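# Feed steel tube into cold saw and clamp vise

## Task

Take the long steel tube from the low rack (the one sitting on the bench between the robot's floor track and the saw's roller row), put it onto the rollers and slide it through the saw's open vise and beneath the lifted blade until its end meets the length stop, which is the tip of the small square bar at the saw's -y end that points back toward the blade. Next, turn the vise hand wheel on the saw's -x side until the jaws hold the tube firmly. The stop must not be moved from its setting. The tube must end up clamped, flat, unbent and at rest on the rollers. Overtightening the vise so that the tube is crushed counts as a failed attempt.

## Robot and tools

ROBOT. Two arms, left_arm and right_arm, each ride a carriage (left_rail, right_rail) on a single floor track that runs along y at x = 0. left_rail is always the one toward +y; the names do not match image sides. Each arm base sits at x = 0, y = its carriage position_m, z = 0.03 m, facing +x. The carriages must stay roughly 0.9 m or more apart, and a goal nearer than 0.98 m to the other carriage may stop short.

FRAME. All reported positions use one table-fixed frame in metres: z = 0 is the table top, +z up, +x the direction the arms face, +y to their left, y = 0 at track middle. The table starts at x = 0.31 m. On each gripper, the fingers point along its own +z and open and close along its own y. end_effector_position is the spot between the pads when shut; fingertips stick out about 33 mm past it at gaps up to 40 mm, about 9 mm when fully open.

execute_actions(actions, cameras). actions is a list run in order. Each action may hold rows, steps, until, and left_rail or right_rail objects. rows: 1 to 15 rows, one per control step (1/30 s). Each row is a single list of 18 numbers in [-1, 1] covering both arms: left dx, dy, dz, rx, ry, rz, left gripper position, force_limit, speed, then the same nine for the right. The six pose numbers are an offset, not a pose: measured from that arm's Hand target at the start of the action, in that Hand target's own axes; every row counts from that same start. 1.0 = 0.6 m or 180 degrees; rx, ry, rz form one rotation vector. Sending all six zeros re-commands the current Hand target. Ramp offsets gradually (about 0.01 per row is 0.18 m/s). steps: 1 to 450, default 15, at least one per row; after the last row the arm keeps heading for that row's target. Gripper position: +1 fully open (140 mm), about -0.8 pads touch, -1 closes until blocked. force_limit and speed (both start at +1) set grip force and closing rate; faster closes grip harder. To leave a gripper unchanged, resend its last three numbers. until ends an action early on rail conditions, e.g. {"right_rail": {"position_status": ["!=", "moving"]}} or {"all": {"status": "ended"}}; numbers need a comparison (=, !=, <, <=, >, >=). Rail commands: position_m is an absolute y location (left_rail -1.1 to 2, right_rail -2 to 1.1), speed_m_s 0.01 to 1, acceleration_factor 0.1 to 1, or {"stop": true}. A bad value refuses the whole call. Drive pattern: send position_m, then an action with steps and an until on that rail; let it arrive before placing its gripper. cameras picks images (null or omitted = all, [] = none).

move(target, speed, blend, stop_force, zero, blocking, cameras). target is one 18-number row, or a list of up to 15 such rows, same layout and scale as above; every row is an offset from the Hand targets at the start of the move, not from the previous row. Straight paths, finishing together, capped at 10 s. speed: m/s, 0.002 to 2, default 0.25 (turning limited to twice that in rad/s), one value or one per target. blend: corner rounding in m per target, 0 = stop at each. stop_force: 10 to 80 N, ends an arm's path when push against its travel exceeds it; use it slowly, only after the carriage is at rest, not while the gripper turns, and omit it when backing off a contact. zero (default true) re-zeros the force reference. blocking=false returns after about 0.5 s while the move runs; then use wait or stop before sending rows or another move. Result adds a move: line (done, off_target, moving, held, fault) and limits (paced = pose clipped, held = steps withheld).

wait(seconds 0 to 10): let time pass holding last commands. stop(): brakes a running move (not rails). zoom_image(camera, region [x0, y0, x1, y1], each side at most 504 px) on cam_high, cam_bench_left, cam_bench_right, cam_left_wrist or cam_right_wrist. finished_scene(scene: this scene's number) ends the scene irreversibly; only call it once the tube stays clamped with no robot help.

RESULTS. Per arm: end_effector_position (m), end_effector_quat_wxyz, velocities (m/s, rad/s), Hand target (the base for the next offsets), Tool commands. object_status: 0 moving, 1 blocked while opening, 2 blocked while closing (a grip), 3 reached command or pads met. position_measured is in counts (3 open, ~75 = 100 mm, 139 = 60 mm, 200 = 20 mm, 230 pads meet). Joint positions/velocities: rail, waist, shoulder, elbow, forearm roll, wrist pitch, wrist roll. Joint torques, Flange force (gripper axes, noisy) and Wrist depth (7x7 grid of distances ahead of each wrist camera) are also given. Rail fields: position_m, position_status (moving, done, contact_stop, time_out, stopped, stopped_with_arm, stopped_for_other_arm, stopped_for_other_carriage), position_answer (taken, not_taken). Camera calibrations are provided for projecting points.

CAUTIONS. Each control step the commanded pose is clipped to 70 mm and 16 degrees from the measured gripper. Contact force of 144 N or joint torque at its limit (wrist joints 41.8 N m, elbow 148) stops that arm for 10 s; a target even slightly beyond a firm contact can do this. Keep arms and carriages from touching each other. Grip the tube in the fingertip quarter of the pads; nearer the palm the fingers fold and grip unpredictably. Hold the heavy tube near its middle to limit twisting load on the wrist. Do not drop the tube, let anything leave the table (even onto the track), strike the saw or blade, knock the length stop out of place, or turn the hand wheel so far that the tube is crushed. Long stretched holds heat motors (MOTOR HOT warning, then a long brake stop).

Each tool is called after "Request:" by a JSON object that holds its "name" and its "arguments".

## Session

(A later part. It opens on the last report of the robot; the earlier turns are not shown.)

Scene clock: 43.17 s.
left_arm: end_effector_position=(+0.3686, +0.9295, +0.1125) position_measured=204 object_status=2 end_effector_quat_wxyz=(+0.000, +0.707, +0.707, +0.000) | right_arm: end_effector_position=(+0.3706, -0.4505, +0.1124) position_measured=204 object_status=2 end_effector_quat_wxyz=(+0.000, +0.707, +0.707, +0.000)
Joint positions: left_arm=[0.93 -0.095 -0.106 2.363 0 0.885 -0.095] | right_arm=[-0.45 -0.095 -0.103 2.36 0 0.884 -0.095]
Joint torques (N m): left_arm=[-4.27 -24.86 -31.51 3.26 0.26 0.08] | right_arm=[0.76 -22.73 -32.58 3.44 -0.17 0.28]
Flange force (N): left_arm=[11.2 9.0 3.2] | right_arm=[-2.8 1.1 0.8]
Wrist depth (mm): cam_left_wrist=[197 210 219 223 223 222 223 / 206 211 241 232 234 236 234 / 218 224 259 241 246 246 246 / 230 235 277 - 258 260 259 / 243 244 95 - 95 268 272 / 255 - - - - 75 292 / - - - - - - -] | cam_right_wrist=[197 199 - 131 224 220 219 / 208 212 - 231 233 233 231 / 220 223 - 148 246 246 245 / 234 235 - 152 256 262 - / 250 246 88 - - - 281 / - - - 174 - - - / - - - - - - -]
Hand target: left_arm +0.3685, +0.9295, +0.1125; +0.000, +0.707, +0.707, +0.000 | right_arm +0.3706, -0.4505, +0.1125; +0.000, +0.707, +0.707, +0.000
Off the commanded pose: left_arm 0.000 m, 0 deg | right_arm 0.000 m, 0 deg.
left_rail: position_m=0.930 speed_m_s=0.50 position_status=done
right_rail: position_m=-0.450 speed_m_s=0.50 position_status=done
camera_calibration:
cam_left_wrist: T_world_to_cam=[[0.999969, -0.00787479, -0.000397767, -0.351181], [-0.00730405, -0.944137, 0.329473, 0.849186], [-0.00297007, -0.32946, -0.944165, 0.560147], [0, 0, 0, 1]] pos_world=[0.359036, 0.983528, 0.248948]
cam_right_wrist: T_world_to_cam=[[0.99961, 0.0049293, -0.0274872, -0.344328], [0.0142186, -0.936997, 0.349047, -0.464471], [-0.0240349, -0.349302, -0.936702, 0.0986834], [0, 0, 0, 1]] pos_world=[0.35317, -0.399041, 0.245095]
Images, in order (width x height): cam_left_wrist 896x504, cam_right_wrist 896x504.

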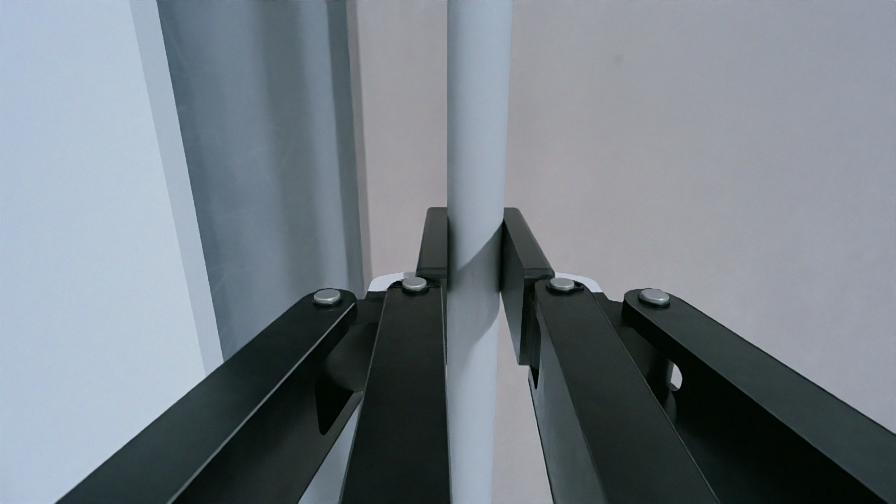

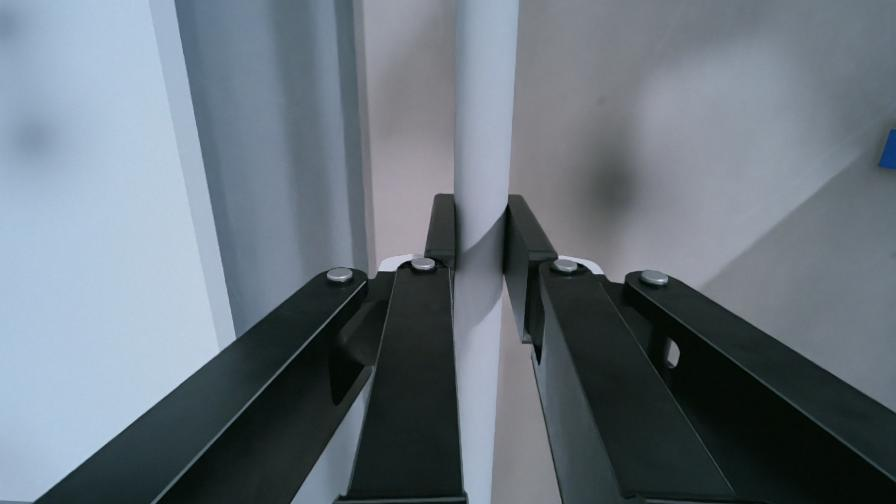

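Request:
{"name": "move", "arguments": {"target": [[0,0,-0.4625,0,0,0,-1,0,-1,0,0,-0.4625,0,0,0,-1,0,-1],[0,0.665,-0.4625,0,0,0,-1,0,-1,0,0.665,-0.4625,0,0,0,-1,0,-1]], "speed": [0.1,0.15]}}

Scene clock: 53.17 s.
left_arm: end_effector_position=(+0.7675, +0.9295, +0.3900) position_measured=204 object_status=2 end_effector_quat_wxyz=(+0.000, +0.707, +0.707, +0.000) | right_arm: end_effector_position=(+0.7695, -0.4505, +0.3901) position_measured=204 object_status=2 end_effector_quat_wxyz=(+0.000, +0.707, +0.707, +0.000)
Joint positions: left_arm=[0.93 -0.046 0.345 1.304 0 1.493 -0.046] | right_arm=[-0.45 -0.046 0.348 1.3 0 1.494 -0.046]
Joint torques (N m): left_arm=[-3.95 -86.72 -44.41 4.38 0.32 0.09] | right_arm=[1.03 -85.38 -47.18 4.23 -0.2 0.29]
Flange force (N): left_arm=[5.6 9.7 4.3] | right_arm=[-2.1 1.4 9.3]
Wrist depth (mm): cam_left_wrist=[- - 475 - - 472 1207 / 508 511 490 144 486 499 1179 / 527 541 - 145 - 527 1261 / 548 541 - 147 554 527 1350 / 595 - 94 - 95 - 1451 / - - - - - 75 1468 / - - - - - - -] | cam_right_wrist=[475 280 477 130 311 460 1069 / 494 228 250 260 223 478 1174 / 547 230 263 146 231 532 1241 / 551 - 386 150 130 552 1338 / 621 - 88 158 89 - 1434 / - - - - - - - / - - - - - - -]
Hand target: left_arm +0.7675, +0.9295, +0.3900; +0.000, +0.707, +0.707, +0.000 | right_arm +0.7695, -0.4505, +0.3901; +0.000, +0.707, +0.707, +0.000
Off the commanded pose: left_arm 0.000 m, 0 deg | right_arm 0.000 m, 0 deg.
left_rail: position_m=0.930 speed_m_s=0.50 position_status=done
right_rail: position_m=-0.450 speed_m_s=0.50 position_status=done
move: done
camera_calibration:
cam_left_wrist: T_world_to_cam=[[0.999969, -0.00790798, -0.000492095, -0.749976], [-0.00730431, -0.944137, 0.329474, 0.760671], [-0.00307007, -0.32946, -0.944165, 0.823414], [0, 0, 0, 1]] pos_world=[0.758036, 0.983528, 0.526448]
cam_right_wrist: T_world_to_cam=[[0.999612, 0.0049647, -0.0273937, -0.735476], [0.0142192, -0.936997, 0.349048, -0.567074], [-0.0239349, -0.349303, -0.936704, 0.368318], [0, 0, 0, 1]] pos_world=[0.75207, -0.399041, 0.522794]

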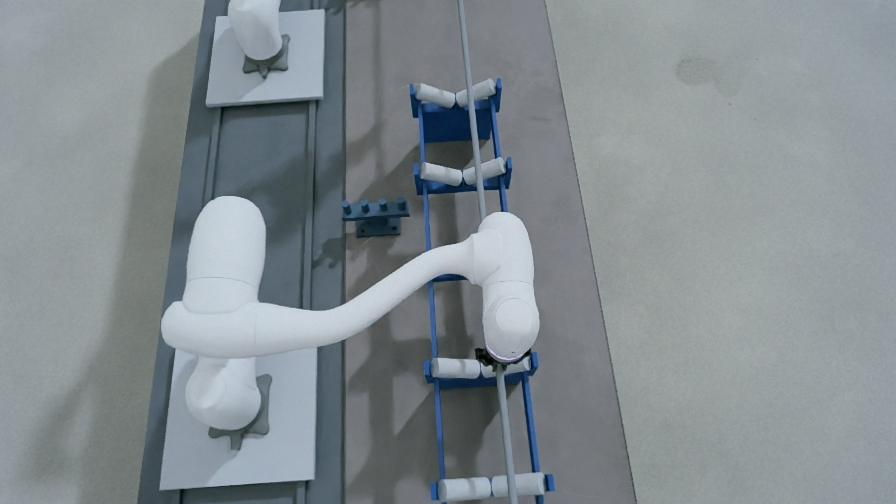

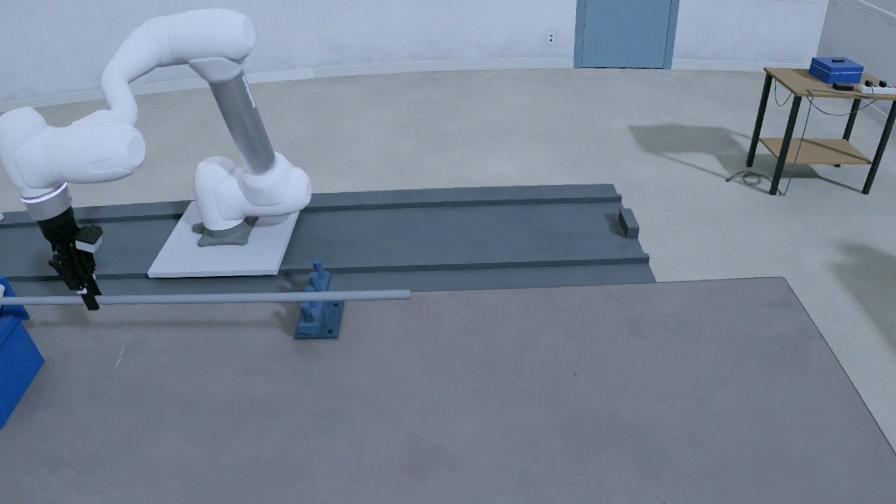

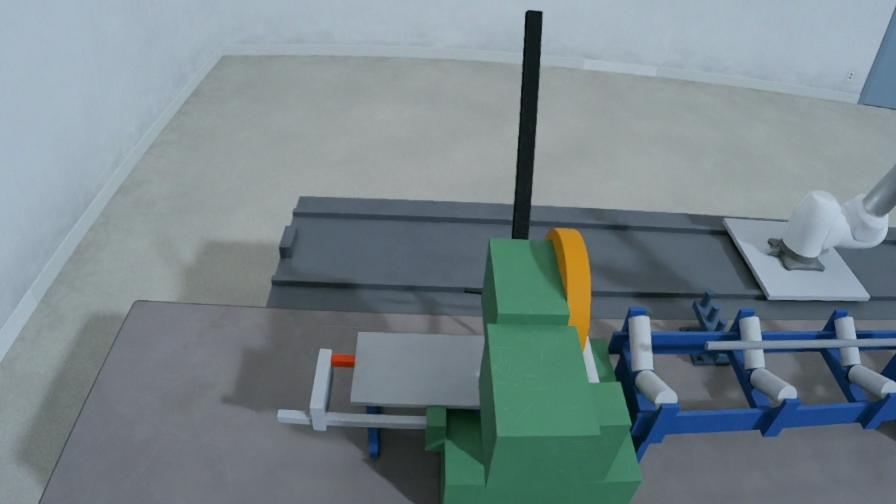

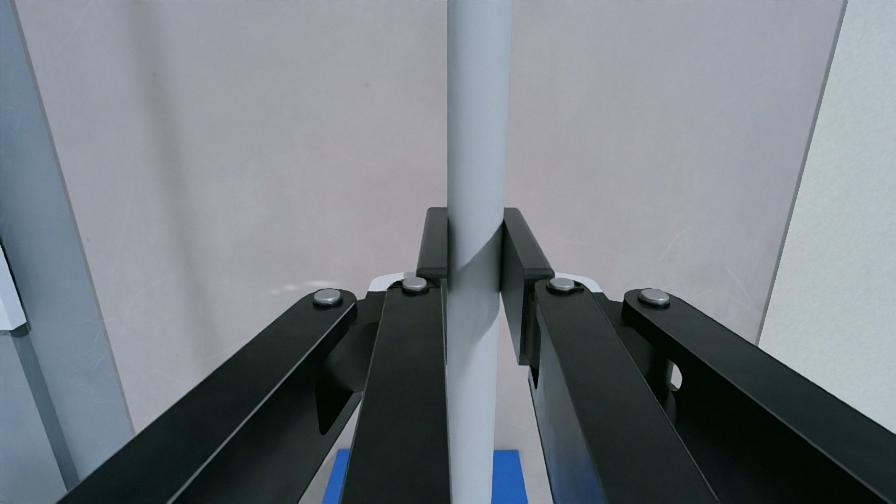

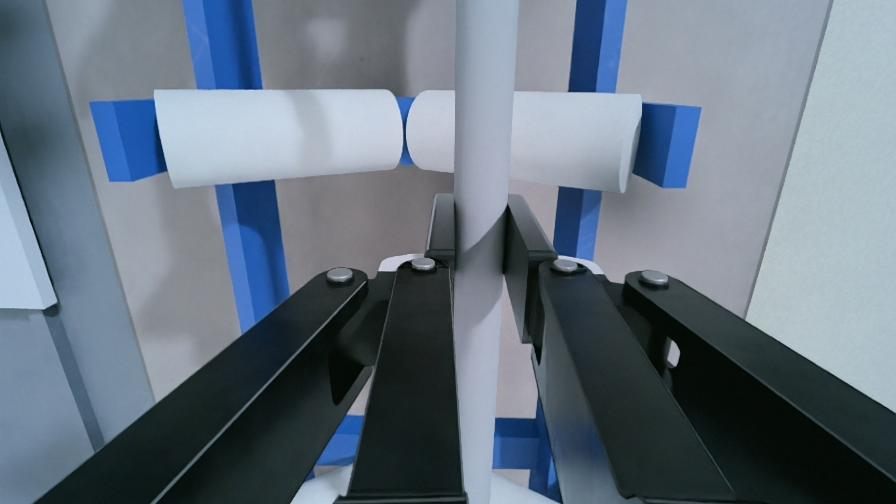

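Request:
{"name": "zoom_image", "arguments": {"camera": "cam_high", "region": [330, 0, 660, 250]}}

Request:
{"name": "zoom_image", "arguments": {"camera": "cam_high", "region": [330, 250, 660, 504]}}

Scaled by 1.527.

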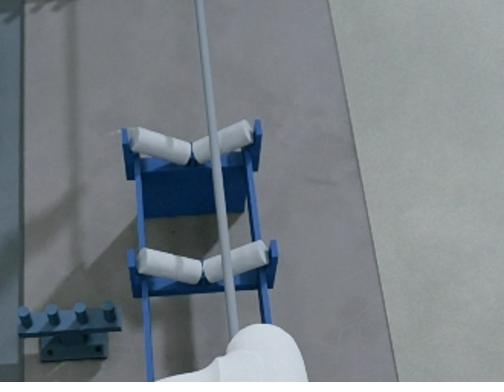

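Scaled by 1.527.

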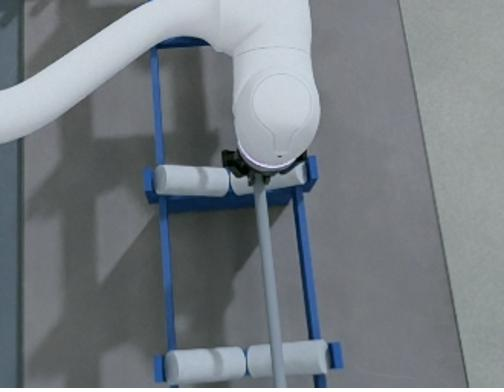

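Request:
{"name": "move", "arguments": {"target": [[0,-0.0658,0,0,0,0,-1,0,-1,0,-0.0692,0,0,0,0,-1,0,-1],[0,-0.0658,0.1167,0,0,0,-1,0,-1,0,-0.0692,0.1167,0,0,0,-1,0,-1]], "speed": 0.1}}

Scene clock: 70.77 s.
left_arm: end_effector_position=(+0.7281, +0.9295, +0.3200) position_measured=204 object_status=2 end_effector_quat_wxyz=(+0.000, +0.707, +0.707, +0.000) | right_arm: end_effector_position=(+0.7280, -0.4505, +0.3201) position_measured=204 object_status=2 end_effector_quat_wxyz=(+0.000, +0.707, +0.707, +0.000)
Joint positions: left_arm=[0.93 -0.048 0.298 1.494 0 1.35 -0.048] | right_arm=[-0.45 -0.048 0.297 1.494 0 1.349 -0.048]
Joint torques (N m): left_arm=[-3.55 -81 -43.55 4.43 0.38 0] | right_arm=[-0.22 -78.33 -44.87 3.95 -0.23 0.13]
Flange force (N): left_arm=[5.0 9.2 5.7] | right_arm=[0.0 3.1 7.1]
Wrist depth (mm): cam_left_wrist=[413 414 412 - 420 408 400 / 435 436 441 - - 432 431 / 459 456 455 - 446 452 465 / 486 - - - 473 475 480 / - - 95 - 95 - 509 / - - - - - 75 1451 / - - - - - - -] | cam_right_wrist=[415 204 395 130 - 221 419 / 164 156 173 186 184 167 419 / 160 156 174 148 186 161 150 / - 236 472 150 - 258 484 / - - 88 159 93 - 1417 / - - - 174 - - - / - - - - - - -]
Hand target: left_arm +0.7281, +0.9295, +0.3200; +0.000, +0.707, +0.707, +0.000 | right_arm +0.7280, -0.4505, +0.3200; +0.000, +0.707, +0.707, +0.000
Off the commanded pose: left_arm 0.000 m, 0 deg | right_arm 0.000 m, 0 deg.
left_rail: position_m=0.930 speed_m_s=0.50 position_status=done
right_rail: position_m=-0.450 speed_m_s=0.50 position_status=done
move: done
camera_calibration:
cam_left_wrist: T_world_to_cam=[[0.999969, -0.00790812, -0.000491187, -0.710513], [-0.00730446, -0.944105, 0.329563, 0.783247], [-0.00306995, -0.329549, -0.944134, 0.757336], [0, 0, 0, 1]] pos_world=[0.718536, 0.983428, 0.456548]
cam_right_wrist: T_world_to_cam=[[0.999612, 0.0049647, -0.0273937, -0.69601], [0.0142192, -0.936997, 0.349048, -0.542052], [-0.0239349, -0.349303, -0.936704, 0.301758], [0, 0, 0, 1]] pos_world=[0.71067, -0.399041, 0.452794]

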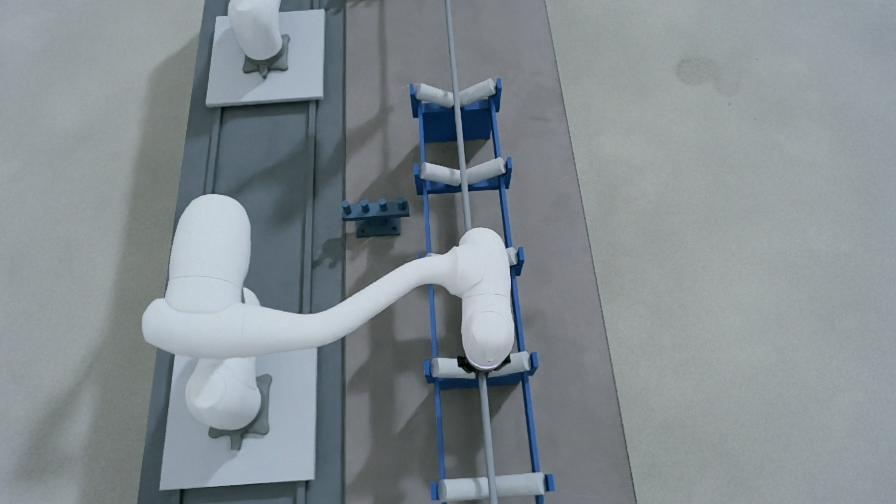

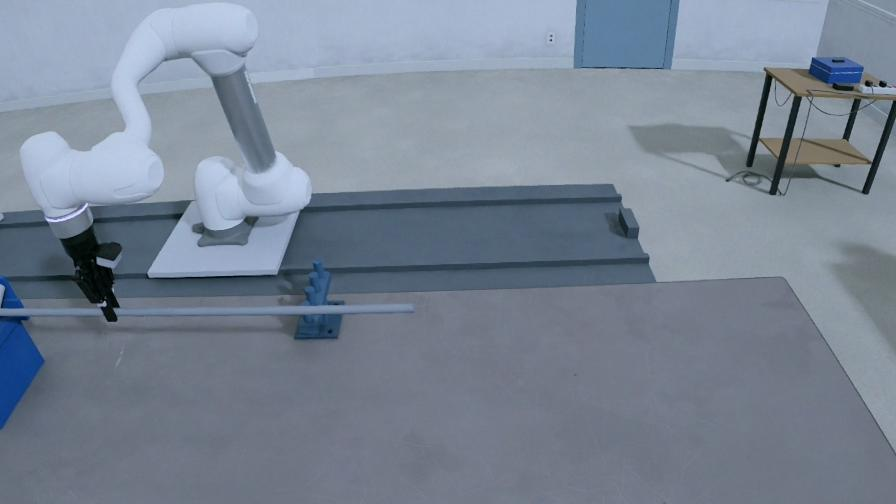

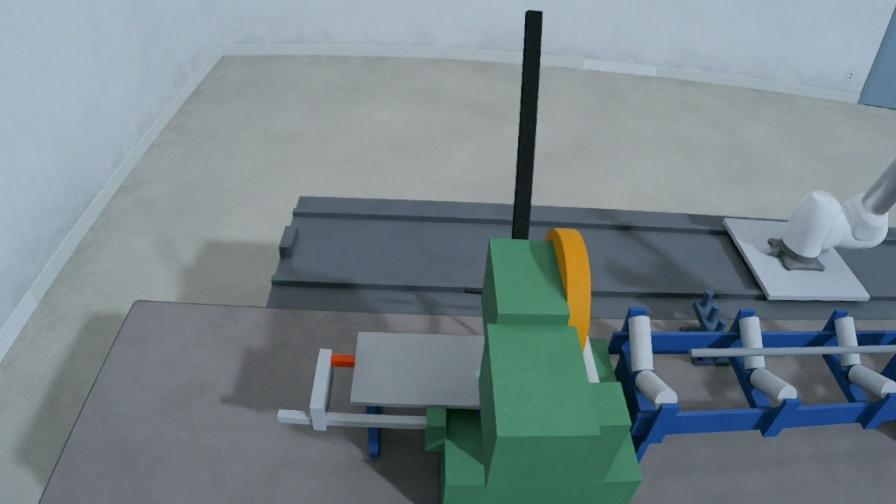

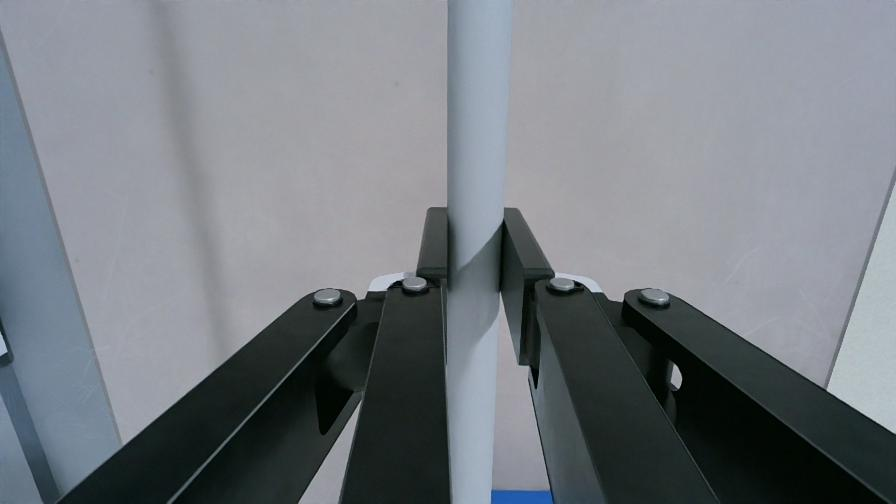

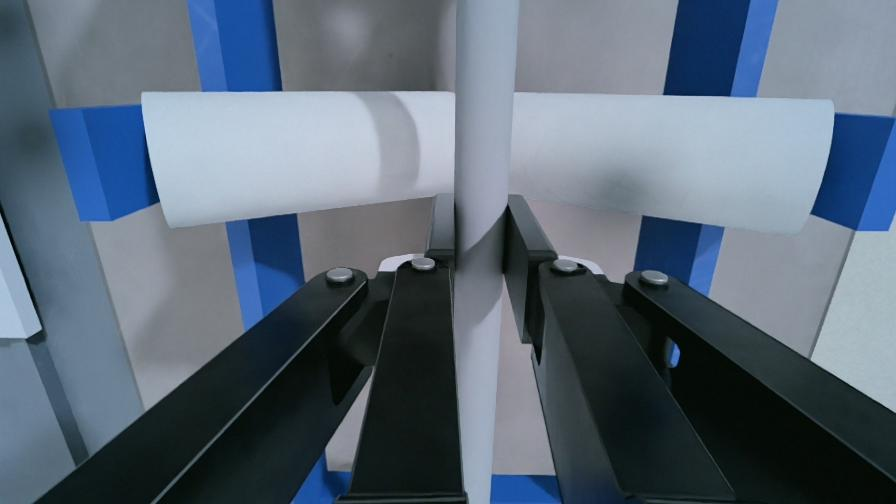

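Request:
{"name": "move", "arguments": {"target": [[-0.1333,0,0,0,0,0,-1,0,-1,-0.1333,0,0,0,0,0,-1,0,-1],[-0.1333,0,0.05,0,0,0,-1,0,-1,-0.1333,0,0.05,0,0,0,-1,0,-1]], "speed": 0.1, "cameras": ["cam_right_wrist"]}}

Request:
{"name": "move", "arguments": {"target": [0,0,0.04,0,0,0,-1,0,-1,0,0,0.04,0,0,0,-1,0,-1], "speed": 0.01, "stop_force": 12, "cameras": ["cam_right_wrist"]}}

Scene clock: 77.07 s.
left_arm: end_effector_position=(+0.7281, +0.8495, +0.2900) position_measured=204 object_status=2 end_effector_quat_wxyz=(+0.000, +0.707, +0.707, +0.000) | right_arm: end_effector_position=(+0.7280, -0.5305, +0.2901) position_measured=204 object_status=2 end_effector_quat_wxyz=(+0.000, +0.707, +0.707, +0.000)
Joint positions: left_arm=[0.93 -0.157 0.316 1.524 0 1.301 -0.157] | right_arm=[-0.45 -0.157 0.316 1.525 0 1.301 -0.157]
Joint torques (N m): left_arm=[-3.08 -82.6 -43.07 4.54 0.31 0] | right_arm=[0.01 -83.16 -44.57 3.79 0.1 0.39]
Flange force (N): left_arm=[2.9 9.8 6.3] | right_arm=[-1.3 7.5 9.5]
Wrist depth (mm): cam_left_wrist=[395 392 394 - - 384 384 / 402 405 404 - 410 402 415 / 425 - 425 147 414 422 423 / 450 447 446 150 440 454 - / 491 - 95 99 95 - 486 / - - - - - 75 1395 / - - - - - - -] | cam_right_wrist=[- 187 307 129 292 198 170 / 413 188 409 397 397 221 398 / 444 205 - 144 - 205 436 / 455 224 - 150 108 219 449 / - 472 88 159 93 - 1274 / - - - - - - - / - - - - - - -]
Hand target: left_arm +0.7281, +0.8495, +0.2900; +0.000, +0.707, +0.707, +0.000 | right_arm +0.7280, -0.5305, +0.2900; +0.000, +0.707, +0.707, +0.000
Off the commanded pose: left_arm 0.000 m, 0 deg | right_arm 0.000 m, 0 deg.
left_rail: position_m=0.930 speed_m_s=0.50 position_status=done
right_rail: position_m=-0.450 speed_m_s=0.50 position_status=done
move: done
camera_calibration:
cam_right_wrist: T_world_to_cam=[[0.999612, 0.0049647, -0.0273937, -0.696435], [0.0142192, -0.936997, 0.349048, -0.60654], [-0.0239349, -0.349303, -0.936704, 0.245712], [0, 0, 0, 1]] pos_world=[0.71067, -0.479041, 0.422794]
Images, in order (width x height): cam_right_wrist 896x504.

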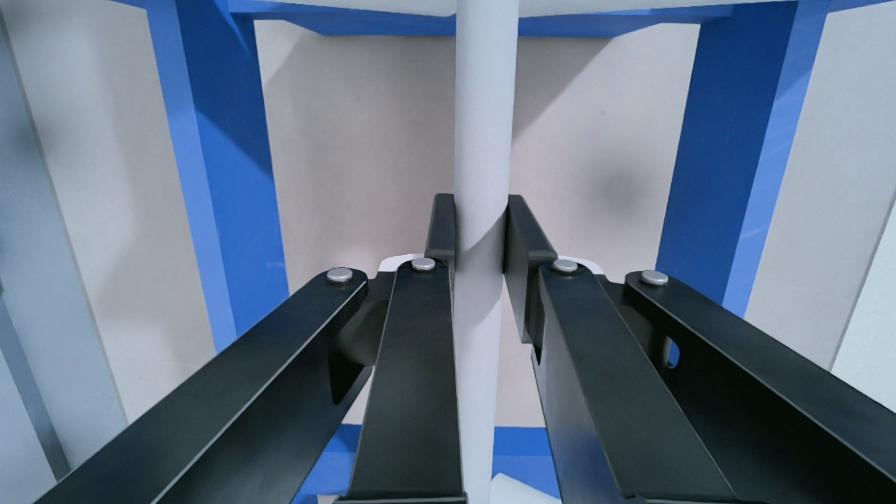

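Scene clock: 79.27 s.
left_arm: end_effector_position=(+0.7281, +0.8495, +0.2742) position_measured=204 object_status=2 end_effector_quat_wxyz=(+0.000, +0.707, +0.707, +0.000) | right_arm: end_effector_position=(+0.7282, -0.5305, +0.2753) position_measured=204 object_status=2 end_effector_quat_wxyz=(+0.000, +0.707, +0.707, +0.000)
Joint positions: left_arm=[0.93 -0.157 0.324 1.544 0 1.274 -0.157] | right_arm=[-0.45 -0.157 0.323 1.543 0 1.275 -0.157]
Joint torques (N m): left_arm=[-2.24 -70.69 -33.79 4.93 0.84 0.01] | right_arm=[-1.79 -63.08 -29.5 3.24 0.62 0.31]
Flange force (N): left_arm=[2.6 9.0 -9.3] | right_arm=[1.1 7.2 -16.4]
Wrist depth (mm): cam_left_wrist=[372 371 370 - 368 369 369 / 383 - 390 - 387 379 387 / 410 408 406 149 408 404 408 / 418 436 425 147 425 430 430 / 458 453 95 - 95 - 450 / - - - - - 75 476 / - - - - - - -] | cam_right_wrist=[368 163 375 131 366 205 160 / 391 188 389 380 388 221 170 / 425 190 - 146 407 205 397 / 461 191 251 150 - 218 421 / 469 206 88 - 93 - 465 / - - - - - - - / - - - - - - -]
Hand target: left_arm +0.7281, +0.8495, +0.2743; +0.000, +0.707, +0.707, +0.000 (not the last commanded pose) | right_arm +0.7282, -0.5305, +0.2753; +0.000, +0.707, +0.707, +0.000 (not the last commanded pose)
Off the commanded pose: left_arm 0.008 m, 0 deg | right_arm 0.009 m, 0 deg.
left_rail: position_m=0.930 speed_m_s=0.50 position_status=done
right_rail: position_m=-0.450 speed_m_s=0.50 position_status=done
move: contact (left_arm, right_arm)
camera_calibration:
cam_right_wrist: T_world_to_cam=[[0.999625, 0.00491732, -0.0269493, -0.697153], [0.0140218, -0.936964, 0.349144, -0.601258], [-0.0235337, -0.349391, -0.936681, 0.231512], [0, 0, 0, 1]] pos_world=[0.71077, -0.479041, 0.40799]
Images, in order (width x height): cam_right_wrist 896x504.

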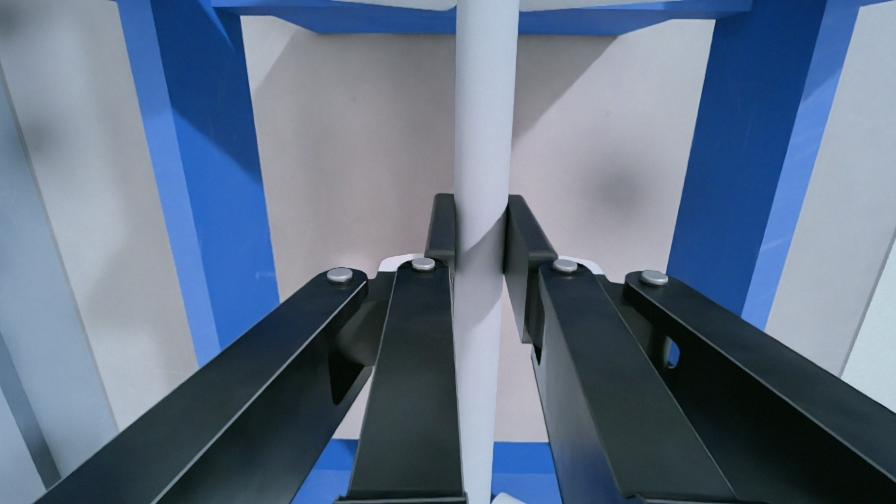

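Request:
{"name": "execute_actions", "arguments": {"actions": [{"rows":[[0,0,-0.001,0,0,0,-1,0,-1,0,0,-0.001,0,0,0,-1,0,-1]],"steps":15},{"rows":[[0,0,0,0,0,0,0,0,-1,0,0,0,0,0,0,0,0,-1]],"steps":75}], "cameras": ["cam_left_wrist","cam_right_wrist"]}}

Scene clock: 84.73 s.
left_arm: end_effector_position=(+0.7281, +0.8495, +0.2749) position_measured=129 object_status=3 end_effector_quat_wxyz=(+0.000, +0.707, +0.707, +0.000) | right_arm: end_effector_position=(+0.7282, -0.5305, +0.2759) position_measured=129 object_status=3 end_effector_quat_wxyz=(+0.000, +0.707, +0.707, +0.000)
Joint positions: left_arm=[0.93 -0.157 0.323 1.543 0 1.275 -0.157] | right_arm=[-0.45 -0.157 0.323 1.542 0 1.276 -0.157]
Joint torques (N m): left_arm=[-4.28 -78.75 -40.28 3.98 0.39 -0.04] | right_arm=[0.92 -77.28 -40.88 4.35 -0.05 0.3]
Flange force (N): left_arm=[4.5 8.6 1.7] | right_arm=[-2.6 5.0 2.9]
Flange force at the end of the 1st action (N): left_arm=[3.0 9.4 -3.9] | right_arm=[-1.0 6.6 0.5]
Wrist depth (mm): cam_left_wrist=[376 371 371 366 370 360 370 / 391 393 392 381 390 386 389 / 413 - 408 147 407 - 411 / 434 435 151 150 152 431 - / - 92 92 455 133 90 442 / - - - - - - 72 / - - - 500 510 - -] | cam_right_wrist=[- 162 366 131 364 205 160 / 399 188 395 381 - 220 164 / 412 188 416 147 414 220 397 / 429 190 132 158 132 204 - / - - - 165 132 89 1248 / - - - 174 495 - - / - - - 282 288 - -]
Hand target: left_arm +0.7281, +0.8495, +0.2749; +0.000, +0.707, +0.707, +0.000 | right_arm +0.7282, -0.5305, +0.2759; +0.000, +0.707, +0.707, +0.000
Off the commanded pose: left_arm 0.000 m, 0 deg | right_arm 0.000 m, 0 deg.
left_rail: position_m=0.930 speed_m_s=0.50 position_status=done
right_rail: position_m=-0.450 speed_m_s=0.50 position_status=done
camera_calibration:
cam_left_wrist: T_world_to_cam=[[0.999968, -0.00793561, -0.000269499, -0.711332], [-0.00740346, -0.944105, 0.329561, 0.722782], [-0.0028697, -0.329549, -0.944134, 0.688187], [0, 0, 0, 1]] pos_world=[0.718636, 0.903528, 0.411348]
cam_right_wrist: T_world_to_cam=[[0.999621, 0.00497676, -0.0270787, -0.697053], [0.0141227, -0.936964, 0.349141, -0.601538], [-0.0236342, -0.349392, -0.936679, 0.232144], [0, 0, 0, 1]] pos_world=[0.71077, -0.479041, 0.408591]
Images, in order (width x height): cam_left_wrist 896x504, cam_right_wrist 896x504.

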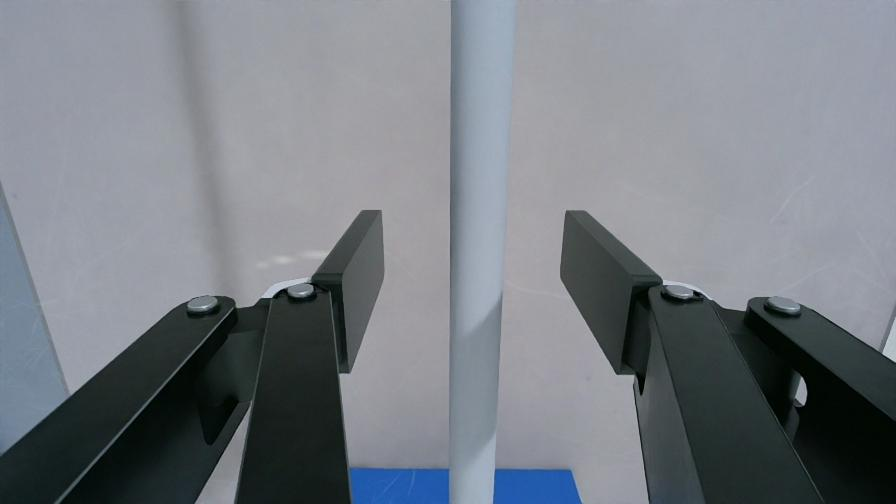

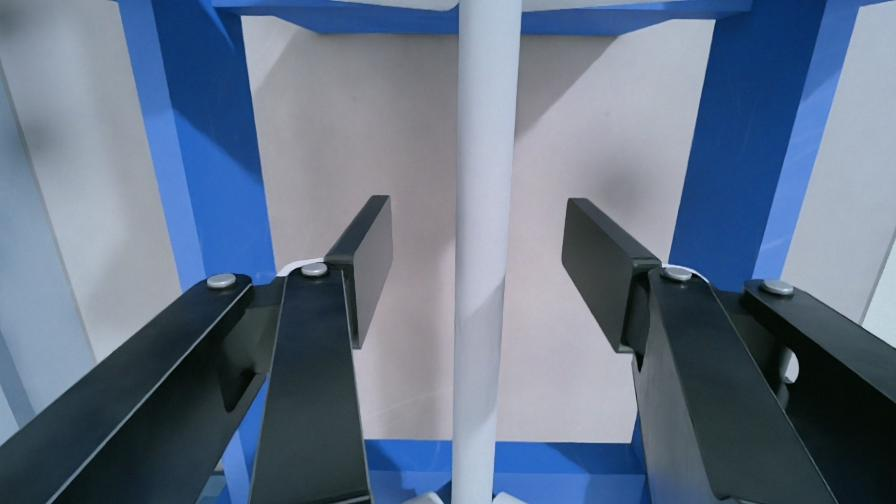

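Request:
{"name": "move", "arguments": {"target": [[0,0,-0.2083,0,0,0,0,0,-1,0,0,-0.2083,0,0,0,0,0,-1],[0.1333,0,-0.2083,0,0,0,0,0,-1,0.1333,0,-0.2083,0,0,0,0,0,-1]], "speed": 0.25, "cameras": []}}

Request:
{"name": "execute_actions", "arguments": {"actions": [{"left_rail":{"position_m":1.54,"speed_m_s":0.4,"acceleration_factor":0.5},"steps":200,"until":{"left_rail":{"position_status":["!=","moving"]}}}]}}

Scene clock: 93.23 s.
left_arm: end_effector_position=(+0.7281, +0.9294, +0.3998) position_measured=129 object_status=3 end_effector_quat_wxyz=(+0.000, +0.707, +0.707, +0.000) | right_arm: end_effector_position=(+0.7281, -0.4507, +0.4008) position_measured=129 object_status=3 end_effector_quat_wxyz=(+0.000, +0.707, +0.707, +0.000)
Joint positions: left_arm=[0.93 -0.048 0.278 1.376 0 1.488 -0.048] | right_arm=[-0.45 -0.048 0.278 1.375 0 1.489 -0.048]
Joint torques (N m): left_arm=[-5.87 -75.36 -41.59 4.16 0.33 0.07] | right_arm=[1.3 -74.29 -41.48 4.45 -0.02 -0.07]
Flange force (N): left_arm=[7.7 8.6 -0.8] | right_arm=[-1.7 7.5 0.3]
Wrist depth (mm): cam_left_wrist=[506 492 - 479 485 482 484 / 525 497 514 510 509 - 1136 / 552 - 569 531 - 532 1364 / 514 572 122 - 133 - 1335 / - 91 92 - 118 - 1418 / - - - - - - 72 / - - - 631 - - -] | cam_right_wrist=[- 477 297 466 475 270 475 / - 234 239 260 249 227 1228 / 529 - 245 272 258 233 1267 / 552 - 132 569 132 - 1331 / 632 - - 311 116 89 1385 / - - - 427 - - - / - - - 380 375 - -]
Hand target: left_arm +0.7281, +0.9295, +0.3998; +0.000, +0.707, +0.707, +0.000 | right_arm +0.7281, -0.4506, +0.4009; +0.000, +0.707, +0.707, +0.000
Off the commanded pose: left_arm 0.000 m, 0 deg | right_arm 0.000 m, 0 deg.
left_rail: position_m=0.930 speed_m_s=0.50 position_status=done
right_rail: position_m=-0.450 speed_m_s=0.50 position_status=done
move: done
No camera images: "cameras" was empty.

Scene clock: 95.70 s.
left_arm: end_effector_position=(+0.7281, +1.5394, +0.3998) position_measured=129 object_status=3 end_effector_quat_wxyz=(+0.000, +0.707, +0.707, +0.000) | right_arm: end_effector_position=(+0.7281, -0.4505, +0.4009) position_measured=129 object_status=3 end_effector_quat_wxyz=(+0.000, +0.707, +0.707, +0.000)
Joint positions: left_arm=[1.54 -0.048 0.278 1.376 0 1.488 -0.048] | right_arm=[-0.45 -0.048 0.278 1.374 0 1.489 -0.048]
Joint torques (N m): left_arm=[-3.95 -75.62 -41.74 4.18 0.37 -0.04] | right_arm=[0.32 -74 -42.49 4.45 -0.12 0.25]
Flange force (N): left_arm=[5.5 8.5 -0.5] | right_arm=[-1.0 4.9 1.1]
Wrist depth (mm): cam_left_wrist=[- 481 491 474 460 482 486 / 497 - 506 498 - 546 512 / - 531 545 - - 532 1255 / 564 580 147 562 147 581 1307 / 572 91 92 589 133 - 1410 / - - - 620 - - 72 / - - - - - - -] | cam_right_wrist=[475 - 268 - 472 471 - / - 246 238 267 249 231 1192 / 515 544 248 274 255 241 1235 / 548 - 132 - 132 558 1385 / - - - 594 132 - 1385 / - - - 449 - - - / - - - 378 375 - -]
Hand target: left_arm +0.7281, +1.5394, +0.3998; +0.000, +0.707, +0.707, +0.000 | right_arm +0.7281, -0.4505, +0.4009; +0.000, +0.707, +0.707, +0.000
Tool commands: left_gripper/position=+0.0 left_gripper/force_limit=+0.0 left_gripper/speed=-1.0 right_gripper/position=+0.0 right_gripper/force_limit=+0.0 right_gripper/speed=-1.0
Off the commanded pose: left_arm 0.000 m, 0 deg | right_arm 0.000 m, 0 deg.
left_rail: position_m=1.540 speed_m_s=0.40 position_status=done
right_rail: position_m=-0.450 speed_m_s=0.50 position_status=done
camera_calibration:
cam_left_wrist: T_world_to_cam=[[0.999968, -0.00793605, -0.000269344, -0.705723], [-0.00740393, -0.944105, 0.329561, 1.33292], [-0.0028697, -0.329549, -0.944134, 1.03356], [0, 0, 0, 1]] pos_world=[0.718536, 1.59343, 0.536348]
cam_right_wrist: T_world_to_cam=[[0.999621, 0.00497676, -0.0270787, -0.693966], [0.0141227, -0.936964, 0.349141, -0.570222], [-0.0236342, -0.349392, -0.936679, 0.377178], [0, 0, 0, 1]] pos_world=[0.71067, -0.399041, 0.533591]

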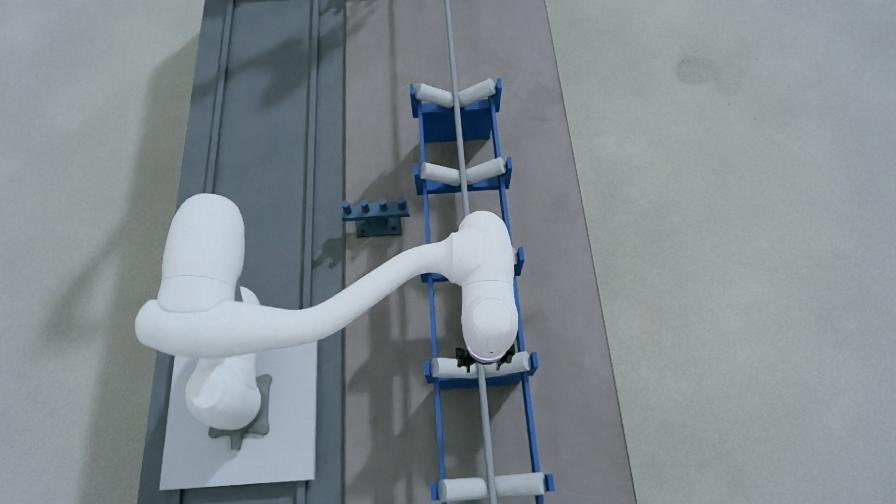

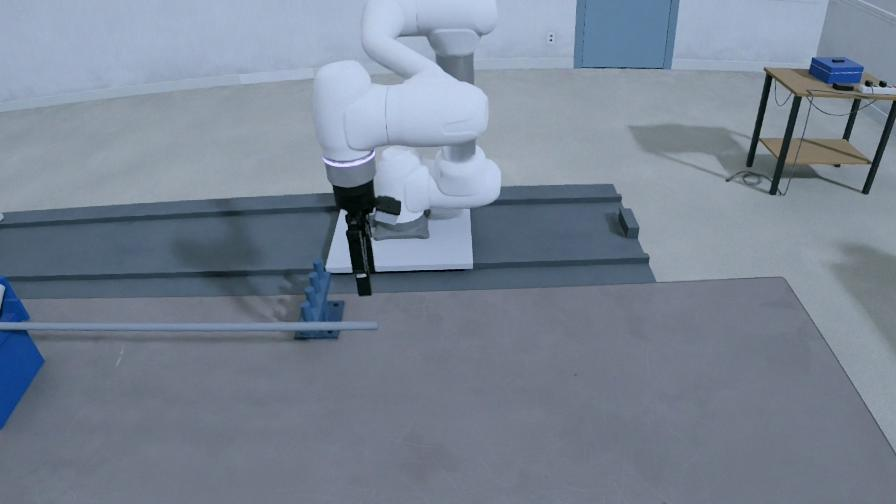

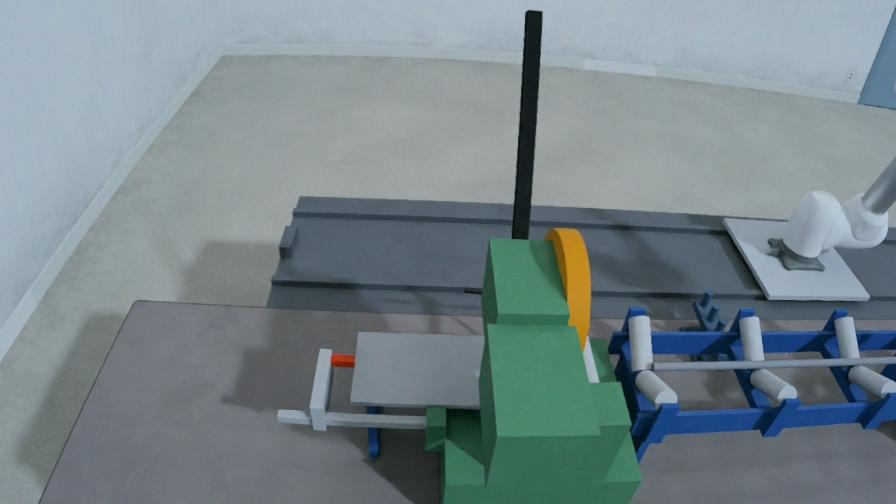

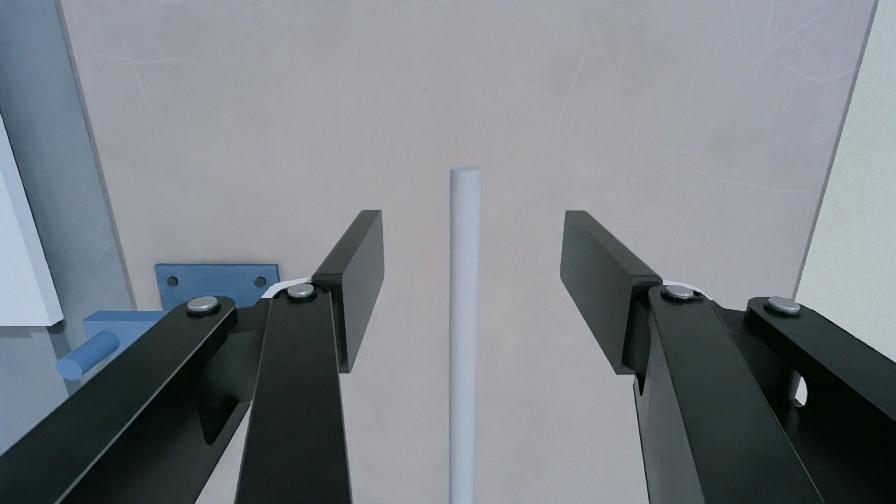

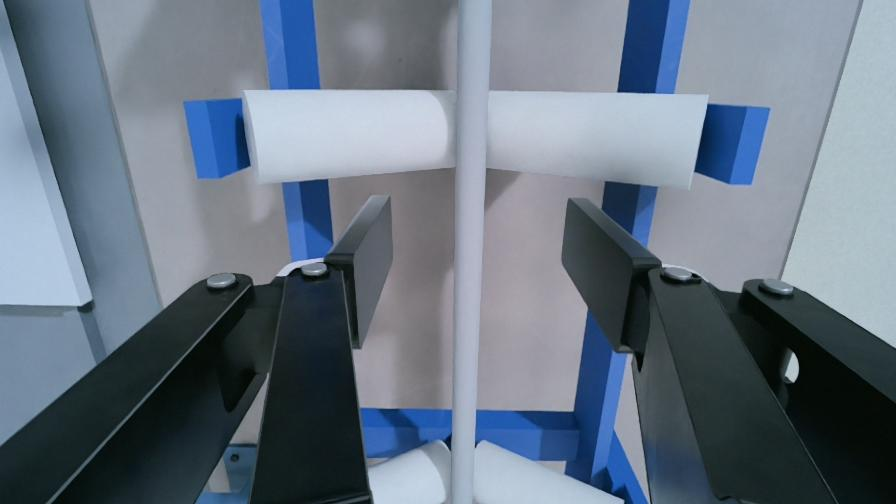

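Request:
{"name": "execute_actions", "arguments": {"actions": [{"left_rail":{"position_m":1.495,"speed_m_s":0.2,"acceleration_factor":0.3},"steps":100,"until":{"left_rail":{"position_status":["!=","moving"]}}}], "cameras": []}}

Request:
{"name": "move", "arguments": {"target": [0,0,0.1667,0,0,0,0,0,-1,0,0,0,0,0,0,0,0,-1], "speed": 0.15, "cameras": ["cam_left_wrist"]}}

Scene clock: 101.30 s.
left_arm: end_effector_position=(+0.7281, +1.4945, +0.3998) position_measured=129 object_status=3 end_effector_quat_wxyz=(+0.000, +0.707, +0.707, +0.000) | right_arm: end_effector_position=(+0.7281, -0.4505, +0.4009) position_measured=129 object_status=3 end_effector_quat_wxyz=(+0.000, +0.707, +0.707, +0.000)
Joint positions: left_arm=[1.495 -0.048 0.278 1.376 0 1.488 -0.048] | right_arm=[-0.45 -0.048 0.278 1.374 0 1.489 -0.048]
Joint torques (N m): left_arm=[-3.82 -75.66 -41.67 4.15 0.38 -0.09] | right_arm=[1.17 -74.57 -42.48 4.38 -0.08 0.31]
Flange force (N): left_arm=[5.3 8.9 -0.4] | right_arm=[-2.2 5.8 1.4]
Wrist depth (mm): cam_left_wrist=[492 483 483 485 484 483 497 / 534 - - 506 513 504 1207 / 549 530 547 532 - - 1268 / 574 - 132 562 152 558 1357 / - 91 92 599 118 - 1434 / - - - 671 - - 72 / - - - 692 - - -] | cam_right_wrist=[- 493 267 472 471 284 472 / 506 494 239 263 251 228 1210 / 511 530 252 272 257 241 1274 / 556 - 132 - 132 565 1331 / - - - 608 - 89 1417 / - - - 449 - - - / - - - 377 374 - -]
Hand target: left_arm +0.7281, +1.4945, +0.3998; +0.000, +0.707, +0.707, +0.000 | right_arm +0.7281, -0.4505, +0.4009; +0.000, +0.707, +0.707, +0.000
Tool commands: left_gripper/position=+0.0 left_gripper/force_limit=+0.0 left_gripper/speed=-1.0 right_gripper/position=+0.0 right_gripper/force_limit=+0.0 right_gripper/speed=-1.0
Off the commanded pose: left_arm 0.000 m, 0 deg | right_arm 0.000 m, 0 deg.
left_rail: position_m=1.495 speed_m_s=0.20 position_status=done
right_rail: position_m=-0.450 speed_m_s=0.50 position_status=done
No camera images: "cameras" was empty.

Scene clock: 102.43 s.
left_arm: end_effector_position=(+0.7281, +1.4945, +0.2999) position_measured=129 object_status=3 end_effector_quat_wxyz=(+0.000, +0.707, +0.707, +0.000) | right_arm: end_effector_position=(+0.7281, -0.4505, +0.4009) position_measured=129 object_status=3 end_effector_quat_wxyz=(+0.000, +0.707, +0.707, +0.000)
Joint positions: left_arm=[1.495 -0.048 0.305 1.521 0 1.315 -0.048] | right_arm=[-0.45 -0.048 0.278 1.374 0 1.489 -0.048]
Joint torques (N m): left_arm=[-3.97 -76.89 -40.13 3.92 0.43 -0.09] | right_arm=[1.32 -74.17 -42.31 4.4 0.02 0.22]
Flange force (N): left_arm=[5.2 8.5 0.3] | right_arm=[-2.1 5.5 1.5]
Wrist depth (mm): cam_left_wrist=[392 391 393 393 393 391 392 / 395 413 414 404 411 410 411 / 443 444 434 173 434 436 431 / 460 - 151 183 133 451 456 / - 90 92 486 133 - 480 / - - 510 511 517 - 72 / - - - 220 - - -] | cam_right_wrist=[496 492 266 480 478 466 1119 / - 230 238 268 251 226 1180 / 521 267 246 279 261 233 1216 / 556 - - 530 133 576 1323 / - - - - 131 89 1409 / - - - 437 - - - / - - - 378 375 - -]
Hand target: left_arm +0.7281, +1.4945, +0.2998; +0.000, +0.707, +0.707, +0.000 | right_arm +0.7281, -0.4505, +0.4009; +0.000, +0.707, +0.707, +0.000
Off the commanded pose: left_arm 0.000 m, 0 deg | right_arm 0.000 m, 0 deg.
left_rail: position_m=1.495 speed_m_s=0.20 position_status=done
right_rail: position_m=-0.450 speed_m_s=0.50 position_status=done
move: done
camera_calibration:
cam_left_wrist: T_world_to_cam=[[0.999968, -0.00793561, -0.000269499, -0.706208], [-0.00740346, -0.944105, 0.329561, 1.3234], [-0.0028697, -0.329549, -0.944134, 0.924316], [0, 0, 0, 1]] pos_world=[0.718636, 1.54843, 0.436348]
Images, in order (width x height): cam_left_wrist 896x504.

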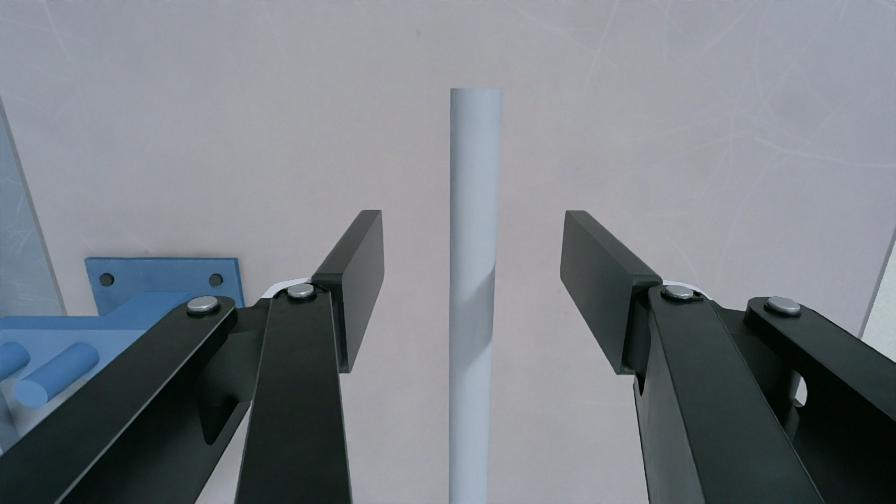

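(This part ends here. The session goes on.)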